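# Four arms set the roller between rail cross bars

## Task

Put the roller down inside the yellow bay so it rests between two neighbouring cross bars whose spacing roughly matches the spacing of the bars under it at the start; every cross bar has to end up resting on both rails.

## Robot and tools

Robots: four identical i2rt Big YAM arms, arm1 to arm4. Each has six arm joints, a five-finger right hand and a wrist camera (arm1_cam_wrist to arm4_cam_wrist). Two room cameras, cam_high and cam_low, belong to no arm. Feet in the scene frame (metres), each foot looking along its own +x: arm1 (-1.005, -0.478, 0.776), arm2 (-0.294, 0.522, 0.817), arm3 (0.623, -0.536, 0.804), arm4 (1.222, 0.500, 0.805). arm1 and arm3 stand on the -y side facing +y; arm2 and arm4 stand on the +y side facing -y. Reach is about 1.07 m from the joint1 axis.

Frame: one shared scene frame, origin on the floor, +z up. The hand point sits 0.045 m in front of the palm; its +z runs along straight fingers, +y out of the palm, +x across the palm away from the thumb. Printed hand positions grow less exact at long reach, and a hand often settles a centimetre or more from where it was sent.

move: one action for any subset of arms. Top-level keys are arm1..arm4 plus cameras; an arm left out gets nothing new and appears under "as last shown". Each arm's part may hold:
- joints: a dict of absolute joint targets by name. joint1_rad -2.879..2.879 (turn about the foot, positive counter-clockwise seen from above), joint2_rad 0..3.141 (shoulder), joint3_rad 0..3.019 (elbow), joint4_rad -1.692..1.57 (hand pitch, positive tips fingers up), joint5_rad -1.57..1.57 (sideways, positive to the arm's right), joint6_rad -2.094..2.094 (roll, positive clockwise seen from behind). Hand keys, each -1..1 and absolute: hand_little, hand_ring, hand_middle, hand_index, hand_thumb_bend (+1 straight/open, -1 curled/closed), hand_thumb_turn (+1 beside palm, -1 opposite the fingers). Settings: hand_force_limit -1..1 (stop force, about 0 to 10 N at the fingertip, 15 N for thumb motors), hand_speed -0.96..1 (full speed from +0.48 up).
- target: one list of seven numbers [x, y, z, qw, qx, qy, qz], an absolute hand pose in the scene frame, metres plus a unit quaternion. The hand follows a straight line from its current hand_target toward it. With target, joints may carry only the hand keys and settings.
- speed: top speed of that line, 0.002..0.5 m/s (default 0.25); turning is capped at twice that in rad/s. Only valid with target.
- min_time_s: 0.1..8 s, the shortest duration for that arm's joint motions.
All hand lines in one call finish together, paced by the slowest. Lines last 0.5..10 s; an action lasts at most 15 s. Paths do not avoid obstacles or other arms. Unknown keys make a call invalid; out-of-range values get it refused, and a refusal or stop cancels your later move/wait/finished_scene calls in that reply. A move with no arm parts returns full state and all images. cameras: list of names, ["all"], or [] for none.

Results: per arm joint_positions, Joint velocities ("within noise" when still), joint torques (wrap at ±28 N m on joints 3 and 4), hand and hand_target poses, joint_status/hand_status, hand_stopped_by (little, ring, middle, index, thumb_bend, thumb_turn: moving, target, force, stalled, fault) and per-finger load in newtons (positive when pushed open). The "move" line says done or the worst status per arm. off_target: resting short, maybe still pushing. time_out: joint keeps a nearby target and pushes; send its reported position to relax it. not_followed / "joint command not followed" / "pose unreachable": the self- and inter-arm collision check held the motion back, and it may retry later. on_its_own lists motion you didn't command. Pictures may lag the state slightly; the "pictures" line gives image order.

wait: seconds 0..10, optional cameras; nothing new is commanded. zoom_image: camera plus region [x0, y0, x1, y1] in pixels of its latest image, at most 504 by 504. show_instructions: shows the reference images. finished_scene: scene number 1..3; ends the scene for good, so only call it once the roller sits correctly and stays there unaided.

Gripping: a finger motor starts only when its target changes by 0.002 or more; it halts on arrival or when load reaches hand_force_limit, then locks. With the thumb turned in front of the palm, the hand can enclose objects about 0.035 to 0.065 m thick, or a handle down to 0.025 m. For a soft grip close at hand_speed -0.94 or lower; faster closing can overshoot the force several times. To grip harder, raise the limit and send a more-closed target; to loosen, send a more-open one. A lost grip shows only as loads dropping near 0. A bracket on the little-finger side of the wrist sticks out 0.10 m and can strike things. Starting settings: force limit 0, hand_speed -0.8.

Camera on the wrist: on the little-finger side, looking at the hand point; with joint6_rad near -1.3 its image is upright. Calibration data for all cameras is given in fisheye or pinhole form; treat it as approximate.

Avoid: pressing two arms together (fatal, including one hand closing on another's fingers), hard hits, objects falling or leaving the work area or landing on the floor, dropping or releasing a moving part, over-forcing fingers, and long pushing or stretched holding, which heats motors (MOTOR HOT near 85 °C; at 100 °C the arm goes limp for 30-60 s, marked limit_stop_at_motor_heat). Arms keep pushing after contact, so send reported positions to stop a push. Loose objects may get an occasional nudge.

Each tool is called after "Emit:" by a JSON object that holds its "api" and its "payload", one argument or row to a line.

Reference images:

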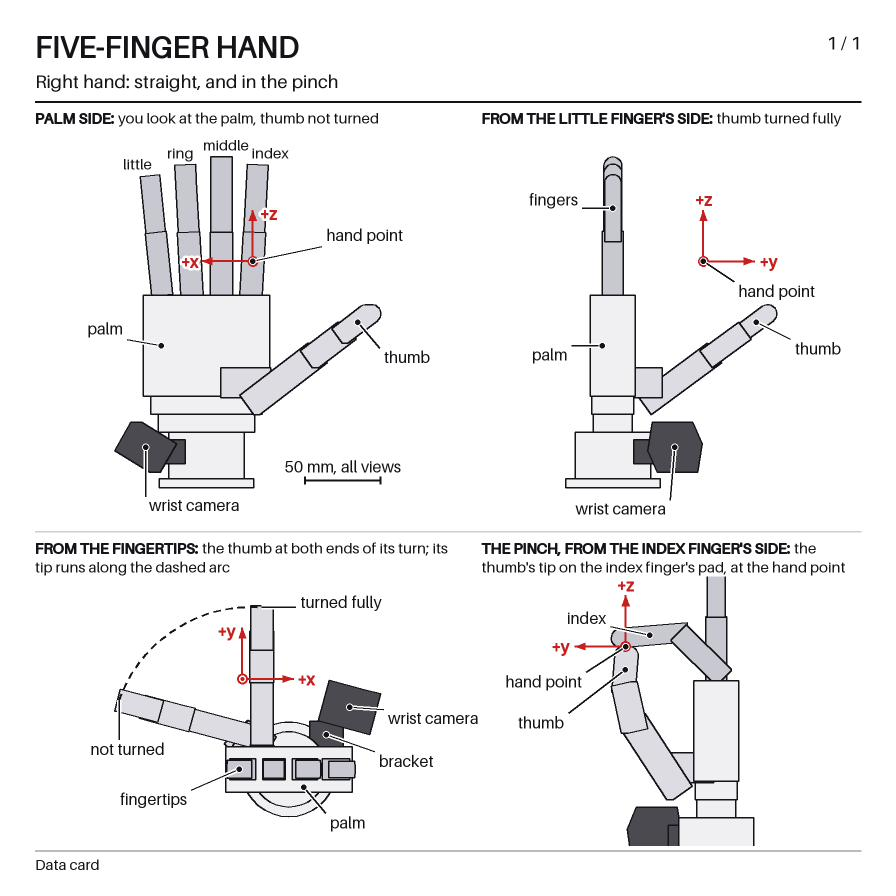

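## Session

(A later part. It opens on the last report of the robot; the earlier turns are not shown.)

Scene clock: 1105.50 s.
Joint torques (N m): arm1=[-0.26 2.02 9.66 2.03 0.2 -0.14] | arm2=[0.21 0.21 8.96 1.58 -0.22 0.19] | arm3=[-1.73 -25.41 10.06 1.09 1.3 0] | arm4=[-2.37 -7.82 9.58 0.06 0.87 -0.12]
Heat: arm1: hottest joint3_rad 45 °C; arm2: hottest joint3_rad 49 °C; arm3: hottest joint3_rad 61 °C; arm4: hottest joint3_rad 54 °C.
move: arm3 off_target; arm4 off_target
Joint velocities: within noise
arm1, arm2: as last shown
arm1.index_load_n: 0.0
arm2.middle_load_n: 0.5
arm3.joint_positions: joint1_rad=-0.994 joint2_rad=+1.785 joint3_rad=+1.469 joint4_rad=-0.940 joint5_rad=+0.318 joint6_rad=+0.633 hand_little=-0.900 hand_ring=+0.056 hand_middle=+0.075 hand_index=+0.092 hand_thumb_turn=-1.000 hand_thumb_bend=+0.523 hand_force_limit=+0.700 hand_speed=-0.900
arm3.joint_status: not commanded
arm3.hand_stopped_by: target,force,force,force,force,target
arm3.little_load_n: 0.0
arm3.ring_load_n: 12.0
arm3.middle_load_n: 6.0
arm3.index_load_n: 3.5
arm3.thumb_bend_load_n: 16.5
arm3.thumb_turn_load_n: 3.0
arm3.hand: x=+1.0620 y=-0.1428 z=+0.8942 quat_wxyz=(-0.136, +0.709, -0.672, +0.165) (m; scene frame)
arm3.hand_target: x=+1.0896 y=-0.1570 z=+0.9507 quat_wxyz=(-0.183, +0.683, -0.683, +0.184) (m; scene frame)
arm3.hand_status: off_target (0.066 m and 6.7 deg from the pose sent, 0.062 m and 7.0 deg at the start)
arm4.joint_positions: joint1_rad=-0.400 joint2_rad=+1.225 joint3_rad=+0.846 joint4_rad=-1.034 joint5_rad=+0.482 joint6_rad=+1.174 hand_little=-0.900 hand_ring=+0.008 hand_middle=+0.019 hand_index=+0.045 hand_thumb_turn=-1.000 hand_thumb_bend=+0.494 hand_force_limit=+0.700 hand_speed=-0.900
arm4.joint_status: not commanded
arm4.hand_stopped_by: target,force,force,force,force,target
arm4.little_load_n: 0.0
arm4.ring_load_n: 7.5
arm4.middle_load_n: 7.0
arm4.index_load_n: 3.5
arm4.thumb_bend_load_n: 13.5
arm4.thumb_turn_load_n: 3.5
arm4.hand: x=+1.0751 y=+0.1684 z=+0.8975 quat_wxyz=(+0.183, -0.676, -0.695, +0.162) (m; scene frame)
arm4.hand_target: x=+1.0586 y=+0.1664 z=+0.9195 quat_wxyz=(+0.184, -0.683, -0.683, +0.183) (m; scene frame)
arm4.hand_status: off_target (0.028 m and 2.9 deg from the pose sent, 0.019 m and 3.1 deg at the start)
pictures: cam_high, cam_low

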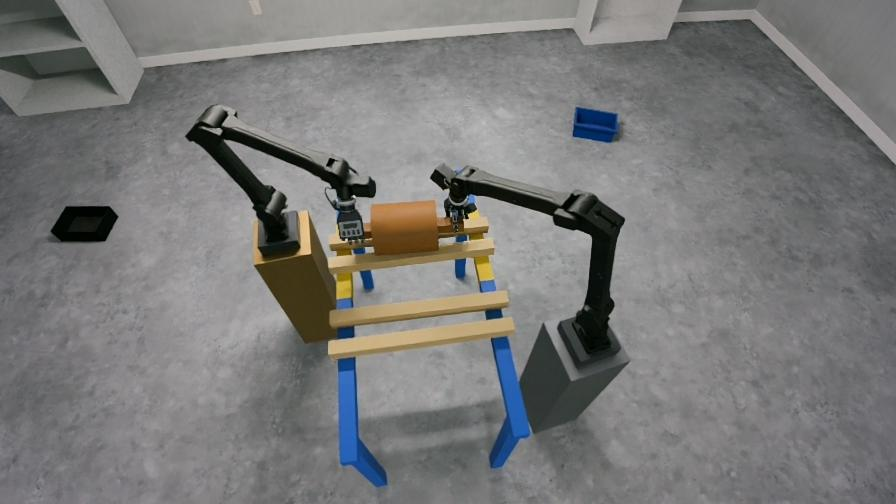

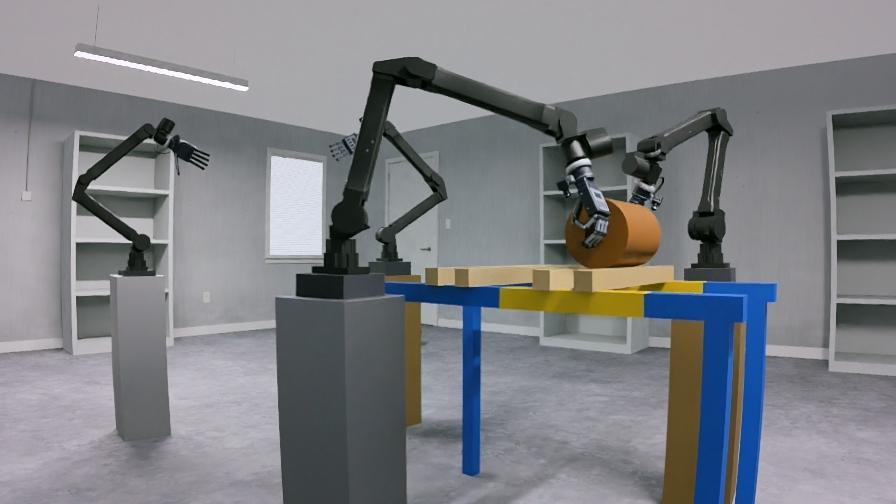

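Emit:
{"api": "move", "payload": {
  "arm3": {"target": [1.082, -0.156, 0.932, -0.183, 0.683, -0.683, 0.183], "speed": 0.04},
  "arm4": {"target": [1.054, 0.166, 0.902, -0.183, 0.683, 0.683, -0.183], "speed": 0.04},
  "cameras": ["cam_low", "cam_high"]
}}

Emit:
{"api": "zoom_image", "payload": {
  "camera": "cam_low",
  "region": [520, 180, 700, 300]
}}

Scene clock: 1223.27 s.
Joint torques (N m): arm1=[-0.38 1.9 9.69 1.99 0.2 -0.14] | arm2=[0.15 0.15 8.96 1.59 -0.22 0.19] | arm3=[-0.97 -23.71 8.23 1.2 1.17 0.1] | arm4=[-3.02 -6.24 8.21 0.95 0.82 0]
Heat: arm1: hottest joint3_rad 45 °C; arm2: hottest joint3_rad 50 °C; arm3: hottest joint3_rad 55 °C; arm4: hottest joint3_rad 55 °C.
move: arm3 off_target; arm4 off_target
Joint velocities: within noise
arm1, arm2: as last shown
arm2.middle_load_n: 0.0
arm3.joint_positions: joint1_rad=-0.994 joint2_rad=+1.768 joint3_rad=+1.438 joint4_rad=-0.890 joint5_rad=+0.324 joint6_rad=+0.633 hand_little=-0.900 hand_ring=+0.056 hand_middle=+0.075 hand_index=+0.092 hand_thumb_turn=-1.000 hand_thumb_bend=+0.523 hand_force_limit=+0.700 hand_speed=-0.900
arm3.joint_status: not commanded
arm3.hand_stopped_by: target,force,force,force,force,target
arm3.little_load_n: 0.0
arm3.ring_load_n: 9.0
arm3.middle_load_n: 4.5
arm3.index_load_n: 4.0
arm3.thumb_bend_load_n: 13.5
arm3.thumb_turn_load_n: 4.0
arm3.hand: x=+1.0643 y=-0.1422 z=+0.8940 quat_wxyz=(-0.153, +0.704, -0.672, +0.169) (m; scene frame)
arm3.hand_target: x=+1.0811 y=-0.1561 z=+0.9311 quat_wxyz=(-0.183, +0.683, -0.683, +0.183) (m; scene frame)
arm3.hand_status: off_target (0.044 m and 4.7 deg from the pose sent, 0.045 m and 6.7 deg at the start)
arm4.joint_positions: joint1_rad=-0.413 joint2_rad=+1.225 joint3_rad=+0.831 joint4_rad=-0.998 joint5_rad=+0.480 joint6_rad=+1.142 hand_little=-0.900 hand_ring=+0.008 hand_middle=+0.019 hand_index=+0.044 hand_thumb_turn=-1.000 hand_thumb_bend=+0.494 hand_force_limit=+0.700 hand_speed=-0.900
arm4.joint_status: not commanded
arm4.hand_stopped_by: target,force,force,force,force,target
arm4.little_load_n: 0.0
arm4.ring_load_n: 8.0
arm4.middle_load_n: 5.5
arm4.index_load_n: 1.5
arm4.thumb_bend_load_n: 13.0
arm4.thumb_turn_load_n: 0.0
arm4.hand: x=+1.0710 y=+0.1684 z=+0.8929 quat_wxyz=(+0.182, -0.670, -0.700, +0.167) (m; scene frame)
arm4.hand_target: x=+1.0544 y=+0.1663 z=+0.9023 quat_wxyz=(+0.183, -0.683, -0.683, +0.183) (m; scene frame)
arm4.hand_status: off_target (0.019 m and 3.0 deg from the pose sent, 0.022 m and 2.9 deg at the start)
pictures: cam_high, cam_low

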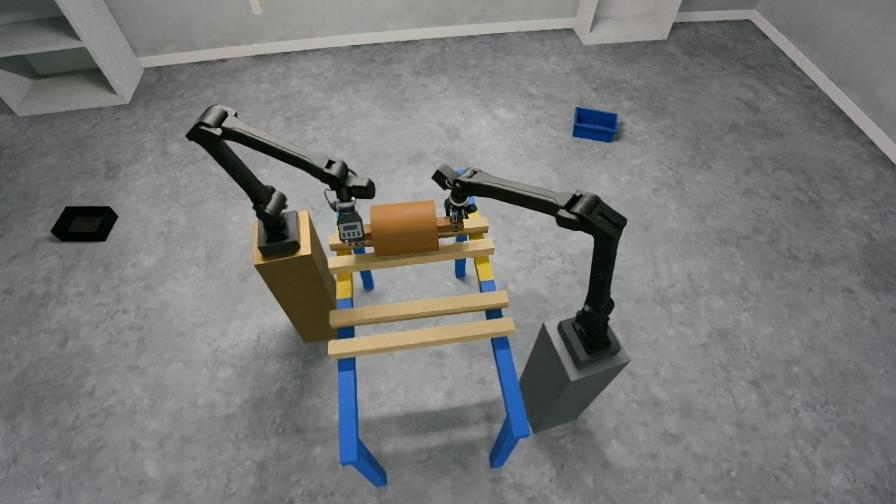

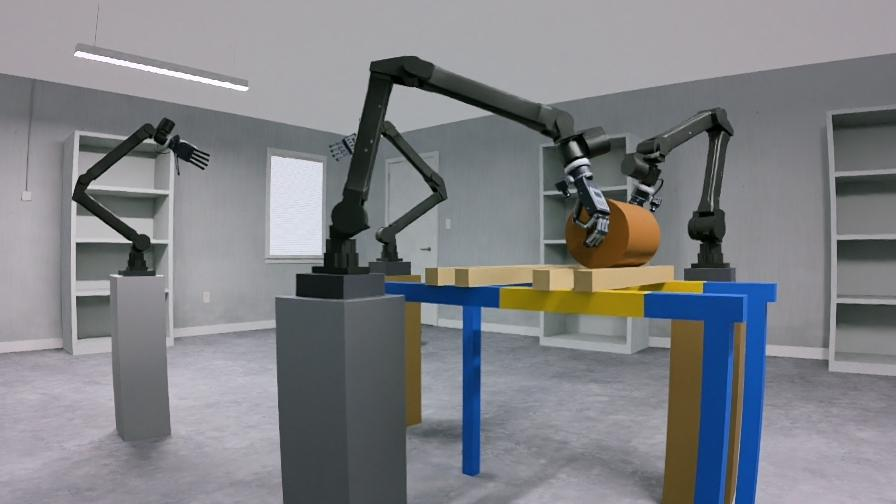

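Scaled by 2.800 from the camera's 896x504 image, which has a finer 1280x720 frame.

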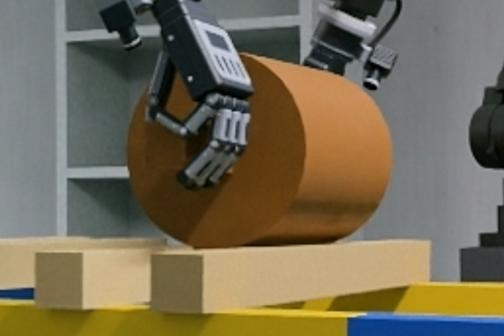

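Emit:
{"api": "move", "payload": {
  "arm3": {"target": [1.066, -0.154, 0.902, -0.183, 0.683, -0.683, 0.183], "speed": 0.04},
  "arm4": {"target": [1.06, 0.166, 0.888, -0.183, 0.683, 0.683, -0.183], "speed": 0.04},
  "cameras": ["cam_low", "cam_high"]
}}

Emit:
{"api": "zoom_image", "payload": {
  "camera": "cam_high",
  "region": [360, 190, 460, 270]
}}

Scene clock: 1230.70 s.
Joint torques (N m): arm1=[-0.26 2.02 9.63 2.02 0.2 -0.13] | arm2=[0.21 0.26 8.96 1.58 -0.22 0.19] | arm3=[0.5 -20.13 6.86 0.98 1.05 0.06] | arm4=[-1.85 -4.48 6.84 1.63 0.93 0.17]
Heat: arm1: hottest joint3_rad 45 °C; arm2: hottest joint3_rad 50 °C; arm3: hottest joint3_rad 54 °C; arm4: hottest joint3_rad 53 °C.
move: arm3 off_target; arm4 off_target
Joint velocities: within noise
arm1, arm2: as last shown
arm3.joint_positions: joint1_rad=-0.993 joint2_rad=+1.734 joint3_rad=+1.376 joint4_rad=-0.809 joint5_rad=+0.334 joint6_rad=+0.657 hand_little=-0.900 hand_ring=+0.055 hand_middle=+0.074 hand_index=+0.092 hand_thumb_turn=-1.000 hand_thumb_bend=+0.523 hand_force_limit=+0.700 hand_speed=-0.900
arm3.joint_status: not commanded
arm3.hand_stopped_by: target,force,force,force,force,target
arm3.little_load_n: 0.0
arm3.ring_load_n: 4.0
arm3.middle_load_n: 2.0
arm3.index_load_n: 3.0
arm3.thumb_bend_load_n: 10.0
arm3.thumb_turn_load_n: 2.0
arm3.hand: x=+1.0646 y=-0.1430 z=+0.8926 quat_wxyz=(-0.180, +0.689, -0.681, +0.173) (m; scene frame)
arm3.hand_target: x=+1.0661 y=-0.1538 z=+0.9017 quat_wxyz=(-0.183, +0.683, -0.683, +0.183) (m; scene frame)
arm3.hand_status: off_target (0.015 m and 1.4 deg from the pose sent, 0.014 m and 4.7 deg at the start)
arm4.joint_positions: joint1_rad=-0.413 joint2_rad=+1.217 joint3_rad=+0.820 joint4_rad=-0.983 joint5_rad=+0.480 joint6_rad=+1.142 hand_little=-0.900 hand_ring=+0.008 hand_middle=+0.018 hand_index=+0.044 hand_thumb_turn=-1.000 hand_thumb_bend=+0.494 hand_force_limit=+0.700 hand_speed=-0.900
arm4.joint_status: not commanded
arm4.hand_stopped_by: target,force,force,force,force,target
arm4.little_load_n: 0.0
arm4.ring_load_n: 4.0
arm4.middle_load_n: 4.0
arm4.index_load_n: 1.5
arm4.thumb_bend_load_n: 13.5
arm4.thumb_turn_load_n: 2.5
arm4.hand: x=+1.0711 y=+0.1689 z=+0.8918 quat_wxyz=(+0.180, -0.671, -0.699, +0.173) (m; scene frame)
arm4.hand_target: x=+1.0603 y=+0.1665 z=+0.8882 quat_wxyz=(+0.183, -0.683, -0.683, +0.183) (m; scene frame)
arm4.hand_status: off_target (0.012 m and 2.6 deg from the pose sent, 0.012 m and 3.0 deg at the start)
pictures: cam_high, cam_low

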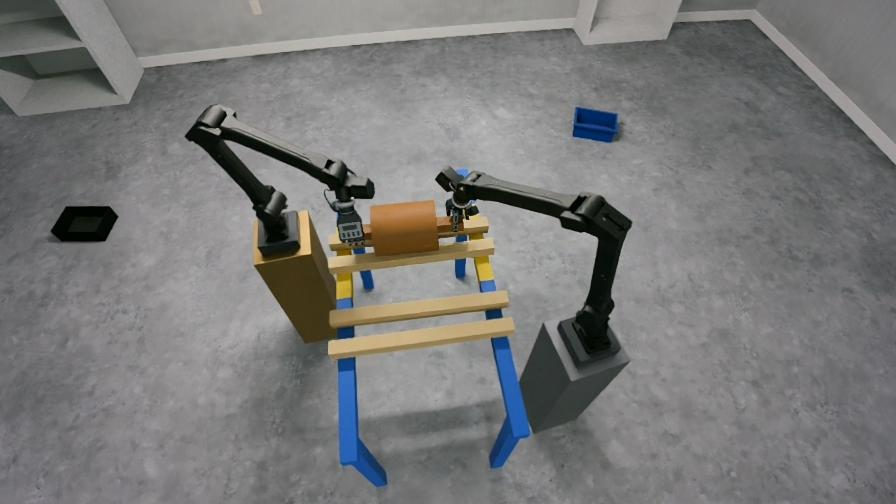

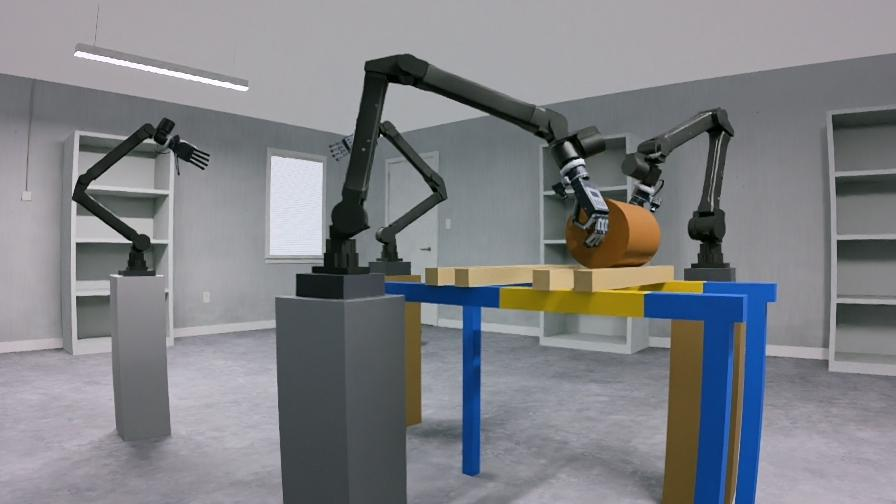

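Scaled by 5.040 from the camera's 896x504 image, which has a finer 1280x720 frame.

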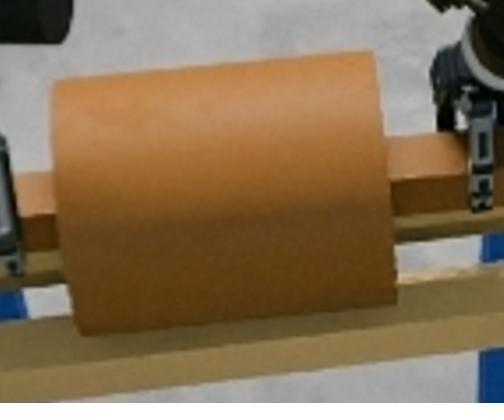

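Emit:
{"api": "move", "payload": {
  "arm3": {"joints": {"hand_little": 1, "hand_ring": 1, "hand_middle": 1, "hand_index": 1, "hand_thumb_bend": 1, "hand_speed": -0.85}},
  "arm4": {"joints": {"hand_little": 1, "hand_ring": 1, "hand_middle": 1, "hand_index": 1, "hand_thumb_bend": 1, "hand_speed": -0.85}},
  "cameras": ["cam_low", "cam_high", "arm3_cam_wrist", "arm4_cam_wrist"]
}}

Emit:
{"api": "zoom_image", "payload": {
  "camera": "cam_high",
  "region": [360, 190, 460, 270]
}}

Scene clock: 1246.17 s.
Joint torques (N m): arm1=[-0.26 1.9 9.68 2.03 0.2 -0.15] | arm2=[0.26 0.26 8.95 1.58 -0.22 0.19] | arm3=[0.73 -19.37 7.25 0.99 0.34 0.05] | arm4=[-1.79 -4.54 7.21 0.85 0.32 0.09]
Heat: arm1: hottest joint3_rad 45 °C; arm2: hottest joint3_rad 50 °C; arm3: hottest joint3_rad 53 °C; arm4: hottest joint3_rad 50 °C.
move: arm3 done; arm4 done
Joint velocities: within noise
arm1, arm2: as last shown
arm2.index_load_n: 0.5
arm3.joint_positions: joint1_rad=-0.997 joint2_rad=+1.726 joint3_rad=+1.371 joint4_rad=-0.809 joint5_rad=+0.350 joint6_rad=+0.658 hand_little=+1.000 hand_ring=+1.000 hand_middle=+1.000 hand_index=+1.000 hand_thumb_turn=-1.000 hand_thumb_bend=+1.000 hand_force_limit=+0.700 hand_speed=-0.850
arm3.joint_status: all done
arm3.hand_stopped_by: target,target,target,target,target,target
arm3.little_load_n: 0.0
arm3.ring_load_n: 0.0
arm3.middle_load_n: 0.0
arm3.index_load_n: 0.0
arm3.thumb_bend_load_n: 0.0
arm3.thumb_turn_load_n: 0.0
arm3.hand: x=+1.0673 y=-0.1485 z=+0.8950 quat_wxyz=(-0.180, +0.685, -0.683, +0.181) (m; scene frame)
arm3.hand_target: x=+1.0660 y=-0.1539 z=+0.9016 quat_wxyz=(-0.183, +0.683, -0.683, +0.183) (m; scene frame)
arm3.hand_status: not commanded
arm4.joint_positions: joint1_rad=-0.414 joint2_rad=+1.216 joint3_rad=+0.815 joint4_rad=-0.961 joint5_rad=+0.494 joint6_rad=+1.151 hand_little=+1.000 hand_ring=+1.000 hand_middle=+1.000 hand_index=+1.000 hand_thumb_turn=-1.000 hand_thumb_bend=+1.000 hand_force_limit=+0.700 hand_speed=-0.850
arm4.joint_status: all done
arm4.hand_stopped_by: target,target,target,target,target,target
arm4.little_load_n: -0.5
arm4.ring_load_n: 0.0
arm4.middle_load_n: 0.0
arm4.index_load_n: 0.0
arm4.thumb_bend_load_n: 0.0
arm4.thumb_turn_load_n: 0.0
arm4.hand: x=+1.0666 y=+0.1657 z=+0.8920 quat_wxyz=(+0.182, -0.674, -0.692, +0.184) (m; scene frame)
arm4.hand_target: x=+1.0602 y=+0.1663 z=+0.8883 quat_wxyz=(+0.183, -0.683, -0.683, +0.183) (m; scene frame)
arm4.hand_status: not commanded
pictures: arm3_cam_wrist, arm4_cam_wrist, cam_high, cam_low
camera_calibration:
arm3_cam_wrist: T_world_to_cam=[[-0.849922, -0.272895, -0.450734, 1.26653], [-0.432171, 0.850415, 0.300037, 0.32408], [0.301433, 0.449802, -0.840724, 0.605792], [0, 0, 0, 1]] pos_world=[1.0339, -0.202459, 0.982936]
arm4_cam_wrist: T_world_to_cam=[[0.817114, 0.34515, -0.461732, -0.527644], [0.495521, -0.829828, 0.256601, -0.614067], [-0.294592, -0.43847, -0.849093, 1.25928], [0, 0, 0, 1]] pos_world=[1.1064, 0.224705, 0.983189]

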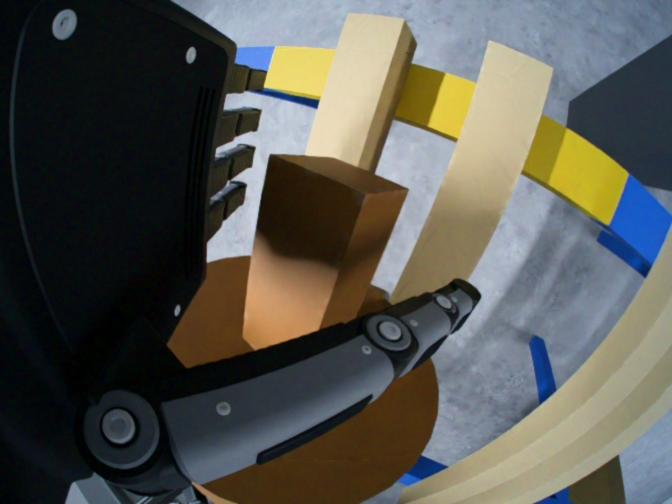

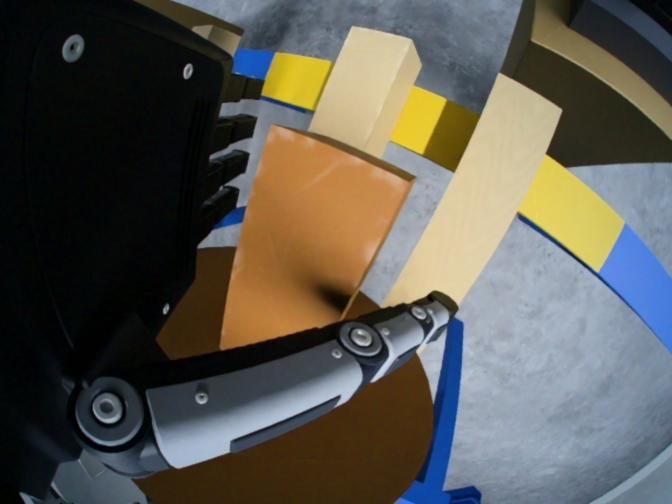

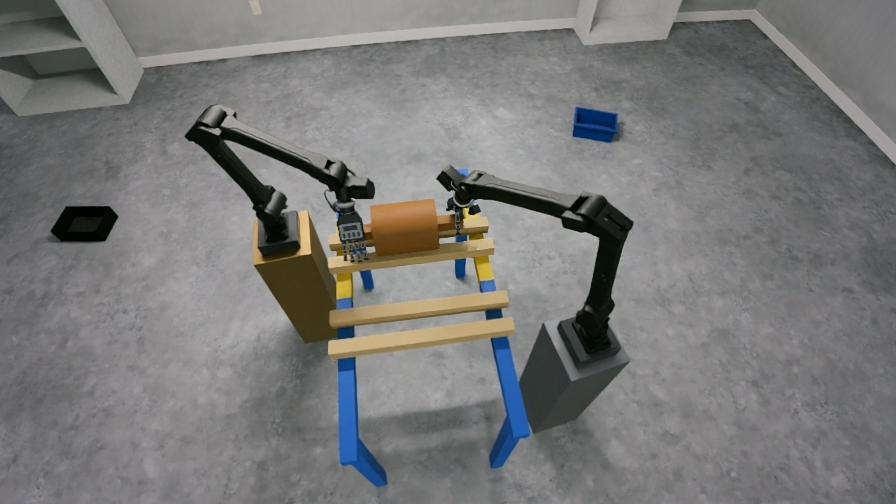

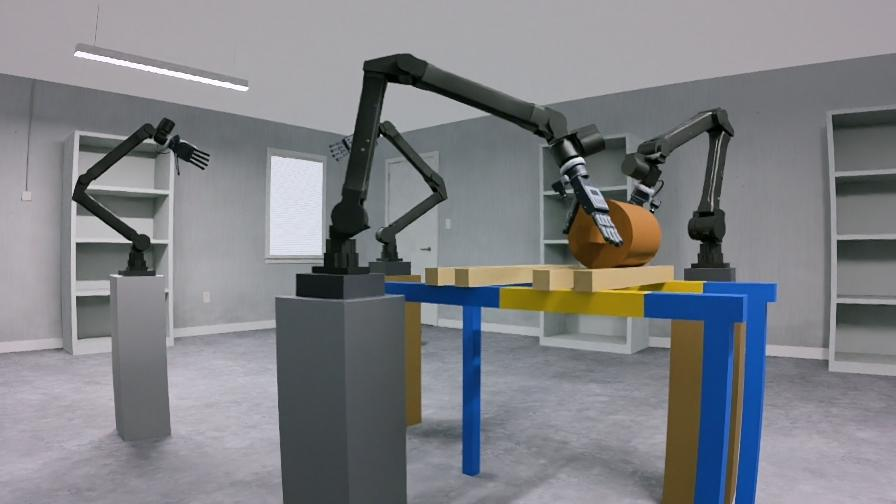

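Scaled by 5.040 from the camera's 896x504 image, which has a finer 1280x720 frame.

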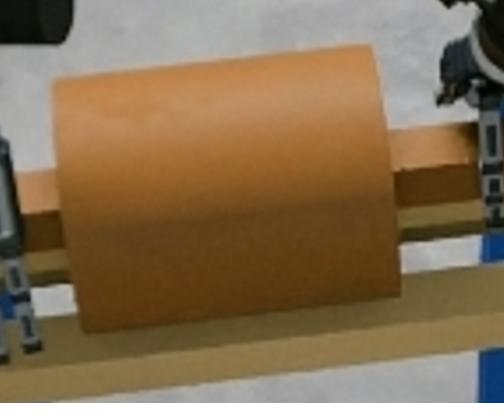

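Emit:
{"api": "move", "payload": {
  "arm3": {"target": [0.995, -0.16, 1.03, -0.183, 0.683, -0.683, 0.183], "speed": 0.1},
  "arm4": {"target": [1.135, 0.175, 1.02, -0.183, 0.683, 0.683, -0.183], "speed": 0.1},
  "cameras": ["cam_low"]
}}

Emit:
{"api": "move", "payload": {
  "arm3": {"target": [0.90, -0.24, 1.1, -0.183, 0.683, -0.683, 0.183], "speed": 0.15},
  "arm4": {"target": [1.18, 0.25, 1.1, -0.183, 0.683, 0.683, -0.183], "speed": 0.15},
  "cameras": ["cam_low", "cam_high", "arm4_cam_wrist"]
}}

Scene clock: 1262.73 s.
Joint torques (N m): arm1=[-0.32 1.85 9.7 2.03 0.2 -0.14] | arm2=[0.21 0.26 8.96 1.59 -0.22 0.19] | arm3=[1.49 -15.44 13.74 0.59 0.41 0.18] | arm4=[0.73 -4.19 11.51 -0.18 0.37 0.05]
Heat: arm1: hottest joint3_rad 45 °C; arm2: hottest joint3_rad 50 °C; arm3: hottest joint3_rad 53 °C; arm4: hottest joint3_rad 49 °C.
move: arm3 off_target; arm4 off_target
Joint velocities: within noise
arm1.joint_positions: joint1_rad=-0.078 joint2_rad=+0.628 joint3_rad=+1.375 joint4_rad=-1.214 joint5_rad=+0.151 joint6_rad=-1.217 hand_little=+1.000 hand_ring=+1.000 hand_middle=+1.000 hand_index=+1.000 hand_thumb_turn=+1.000 hand_thumb_bend=+1.000 hand_force_limit=+0.000 hand_speed=-0.800
arm1.joint_status: not commanded
arm1.hand_stopped_by: target,target,target,target,target,target
arm1.little_load_n: 0.0
arm1.ring_load_n: 0.0
arm1.middle_load_n: 0.0
arm1.index_load_n: 0.0
arm1.thumb_bend_load_n: 0.0
arm1.thumb_turn_load_n: 0.0
arm1.hand: x=-0.8871 y=-0.2563 z=+1.2843 quat_wxyz=(-0.349, +0.761, +0.374, +0.398) (m; scene frame)
arm1.hand_target: x=-0.8877 y=-0.2581 z=+1.2937 quat_wxyz=(-0.356, +0.756, +0.371, +0.404) (m; scene frame)
arm1.hand_status: not commanded
arm2.joint_positions: joint1_rad=-0.309 joint2_rad=+0.613 joint3_rad=+1.400 joint4_rad=-1.280 joint5_rad=-0.255 joint6_rad=-1.443 hand_little=+1.000 hand_ring=+1.000 hand_middle=+1.000 hand_index=+1.000 hand_thumb_turn=+1.000 hand_thumb_bend=+1.000 hand_force_limit=+0.000 hand_speed=-0.800
arm2.joint_status: not commanded
arm2.hand_stopped_by: target,target,target,target,target,target
arm2.little_load_n: -0.5
arm2.ring_load_n: 0.0
arm2.middle_load_n: 0.0
arm2.index_load_n: 0.0
arm2.thumb_bend_load_n: 0.0
arm2.thumb_turn_load_n: 0.0
arm2.hand: x=-0.4104 y=+0.3052 z=+1.3269 quat_wxyz=(+0.352, +0.457, -0.721, +0.384) (m; scene frame)
arm2.hand_target: x=-0.4098 y=+0.3065 z=+1.3371 quat_wxyz=(+0.360, +0.455, -0.716, +0.389) (m; scene frame)
arm2.hand_status: not commanded
arm3.joint_positions: joint1_rad=-0.915 joint2_rad=+1.511 joint3_rad=+1.378 joint4_rad=-1.134 joint5_rad=+0.385 joint6_rad=+0.736 hand_little=+1.000 hand_ring=+1.000 hand_middle=+1.000 hand_index=+1.000 hand_thumb_turn=-1.000 hand_thumb_bend=+1.000 hand_force_limit=+0.700 hand_speed=-0.850
arm3.joint_status: not commanded
arm3.hand_stopped_by: target,target,target,target,target,target
arm3.little_load_n: 0.0
arm3.ring_load_n: 0.0
arm3.middle_load_n: 0.0
arm3.index_load_n: 0.0
arm3.thumb_bend_load_n: 0.0
arm3.thumb_turn_load_n: 0.0
arm3.hand: x=+0.9822 y=-0.1781 z=+0.9908 quat_wxyz=(-0.144, +0.695, -0.680, +0.184) (m; scene frame)
arm3.hand_target: x=+0.9934 y=-0.1619 z=+1.0301 quat_wxyz=(-0.183, +0.683, -0.683, +0.183) (m; scene frame)
arm3.hand_status: off_target (0.045 m and 4.7 deg from the pose sent, 0.154 m and 0.4 deg at the start)
arm4.joint_positions: joint1_rad=-0.215 joint2_rad=+1.093 joint3_rad=+1.020 joint4_rad=-1.459 joint5_rad=+0.527 joint6_rad=+1.413 hand_little=+1.000 hand_ring=+1.000 hand_middle=+1.000 hand_index=+1.000 hand_thumb_turn=-1.000 hand_thumb_bend=+1.000 hand_force_limit=+0.700 hand_speed=-0.850
arm4.joint_status: not commanded
arm4.hand_stopped_by: target,target,target,target,target,target
arm4.little_load_n: 0.0
arm4.ring_load_n: 0.0
arm4.middle_load_n: 0.0
arm4.index_load_n: 0.0
arm4.thumb_bend_load_n: 0.0
arm4.thumb_turn_load_n: 0.0
arm4.hand: x=+1.1319 y=+0.1882 z=+0.9998 quat_wxyz=(+0.196, -0.682, -0.685, +0.165) (m; scene frame)
arm4.hand_target: x=+1.1350 y=+0.1757 z=+1.0199 quat_wxyz=(+0.183, -0.683, -0.683, +0.183) (m; scene frame)
arm4.hand_status: off_target (0.024 m and 2.6 deg from the pose sent, 0.145 m and 1.4 deg at the start)
pictures: cam_low

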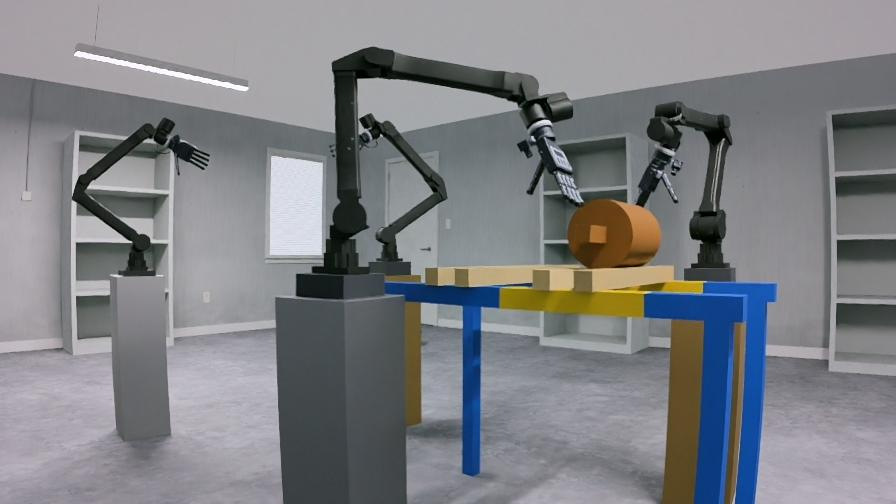

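Scene clock: 1264.37 s.
Joint torques (N m): arm1=[-0.32 2.08 9.69 2.03 0.19 -0.14] | arm2=[0.21 0.21 8.96 1.59 -0.22 0.18] | arm3=[1.49 -9.11 7.69 0.72 0.41 0.18] | arm4=[0.73 -0.32 11.21 0.01 0.16 -0.1]
Heat: arm1: hottest joint3_rad 45 °C; arm2: hottest joint3_rad 50 °C; arm3: hottest joint3_rad 53 °C; arm4: hottest joint3_rad 50 °C.
move: arm3 done; arm4 off_target
Joint velocities: within noise
arm1, arm2: as last shown
arm2.little_load_n: 0.0
arm3.joint_positions: joint1_rad=-0.869 joint2_rad=+1.199 joint3_rad=+1.356 joint4_rad=-1.350 joint5_rad=+0.403 joint6_rad=+0.783 hand_little=+1.000 hand_ring=+1.000 hand_middle=+1.000 hand_index=+1.000 hand_thumb_turn=-1.000 hand_thumb_bend=+1.000 hand_force_limit=+0.700 hand_speed=-0.850
arm3.joint_status: not commanded
arm3.hand_stopped_by: target,target,target,target,target,target
arm3.little_load_n: 0.0
arm3.ring_load_n: 0.0
arm3.middle_load_n: -0.5
arm3.index_load_n: 0.0
arm3.thumb_bend_load_n: 0.0
arm3.thumb_turn_load_n: 0.0
arm3.hand: x=+0.9053 y=-0.2389 z=+1.1034 quat_wxyz=(-0.188, +0.683, -0.682, +0.183) (m; scene frame)
arm3.hand_target: x=+0.9001 y=-0.2400 z=+1.1000 quat_wxyz=(-0.183, +0.683, -0.683, +0.183) (m; scene frame)
arm3.hand_status: done (0.006 m and 0.6 deg from the pose sent, 0.150 m and 4.7 deg at the start)
arm4.joint_positions: joint1_rad=-0.104 joint2_rad=+0.835 joint3_rad=+1.078 joint4_rad=-1.703 joint5_rad=+0.489 joint6_rad=+1.487 hand_little=+1.000 hand_ring=+1.000 hand_middle=+1.000 hand_index=+1.000 hand_thumb_turn=-1.000 hand_thumb_bend=+1.000 hand_force_limit=+0.700 hand_speed=-0.850
arm4.joint_status: not commanded
arm4.hand_stopped_by: target,target,target,target,target,target
arm4.little_load_n: 0.0
arm4.ring_load_n: 0.0
arm4.middle_load_n: 0.0
arm4.index_load_n: 0.0
arm4.thumb_bend_load_n: 0.0
arm4.thumb_turn_load_n: 0.0
arm4.hand: x=+1.1747 y=+0.2557 z=+1.0820 quat_wxyz=(+0.142, -0.678, -0.694, +0.196) (m; scene frame)
arm4.hand_target: x=+1.1791 y=+0.2500 z=+1.0989 quat_wxyz=(+0.130, -0.671, -0.700, +0.207) (m; scene frame)
arm4.hand_status: off_target (0.020 m and 5.1 deg from the pose sent, 0.127 m and 2.6 deg at the start; a joint's target at an end of its range on 29 of 49 steps)
pictures: arm4_cam_wrist, cam_high, cam_low
camera_calibration:
arm4_cam_wrist: T_world_to_cam=[[0.829675, 0.327197, -0.452306, -0.579664], [0.497782, -0.800364, 0.334111, -0.735737], [-0.25269, -0.502353, -0.826915, 1.43513], [0, 0, 0, 1]] pos_world=[1.20981, 0.321746, 1.17036]

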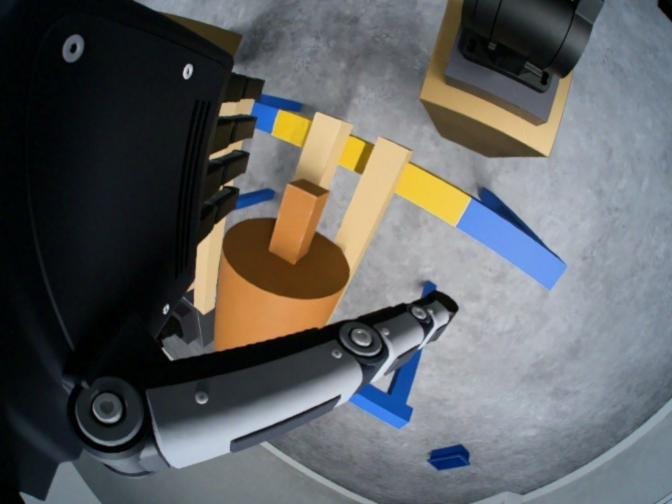

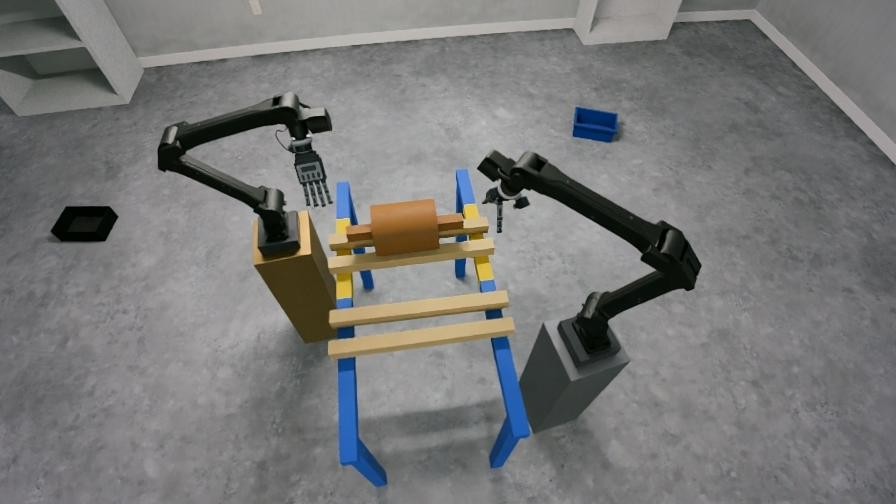

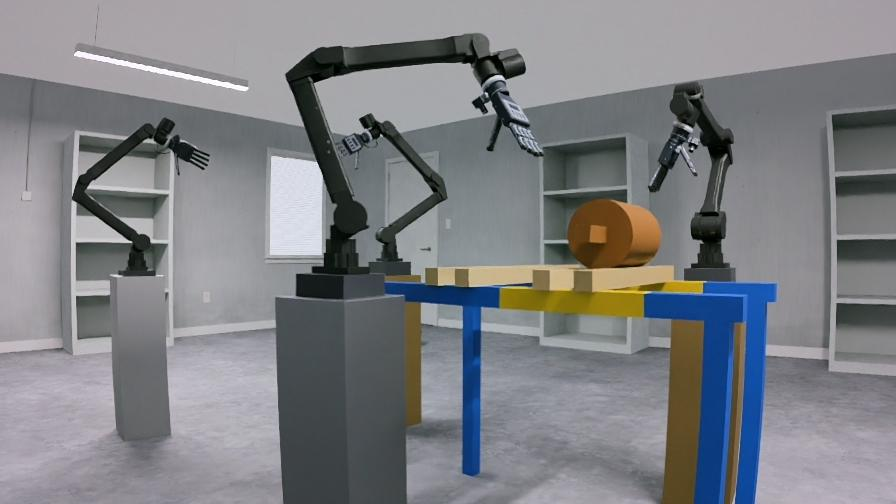

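Emit:
{"api": "finished_scene", "payload": {
  "scene": 1
}}

The scene is finished: the task was done.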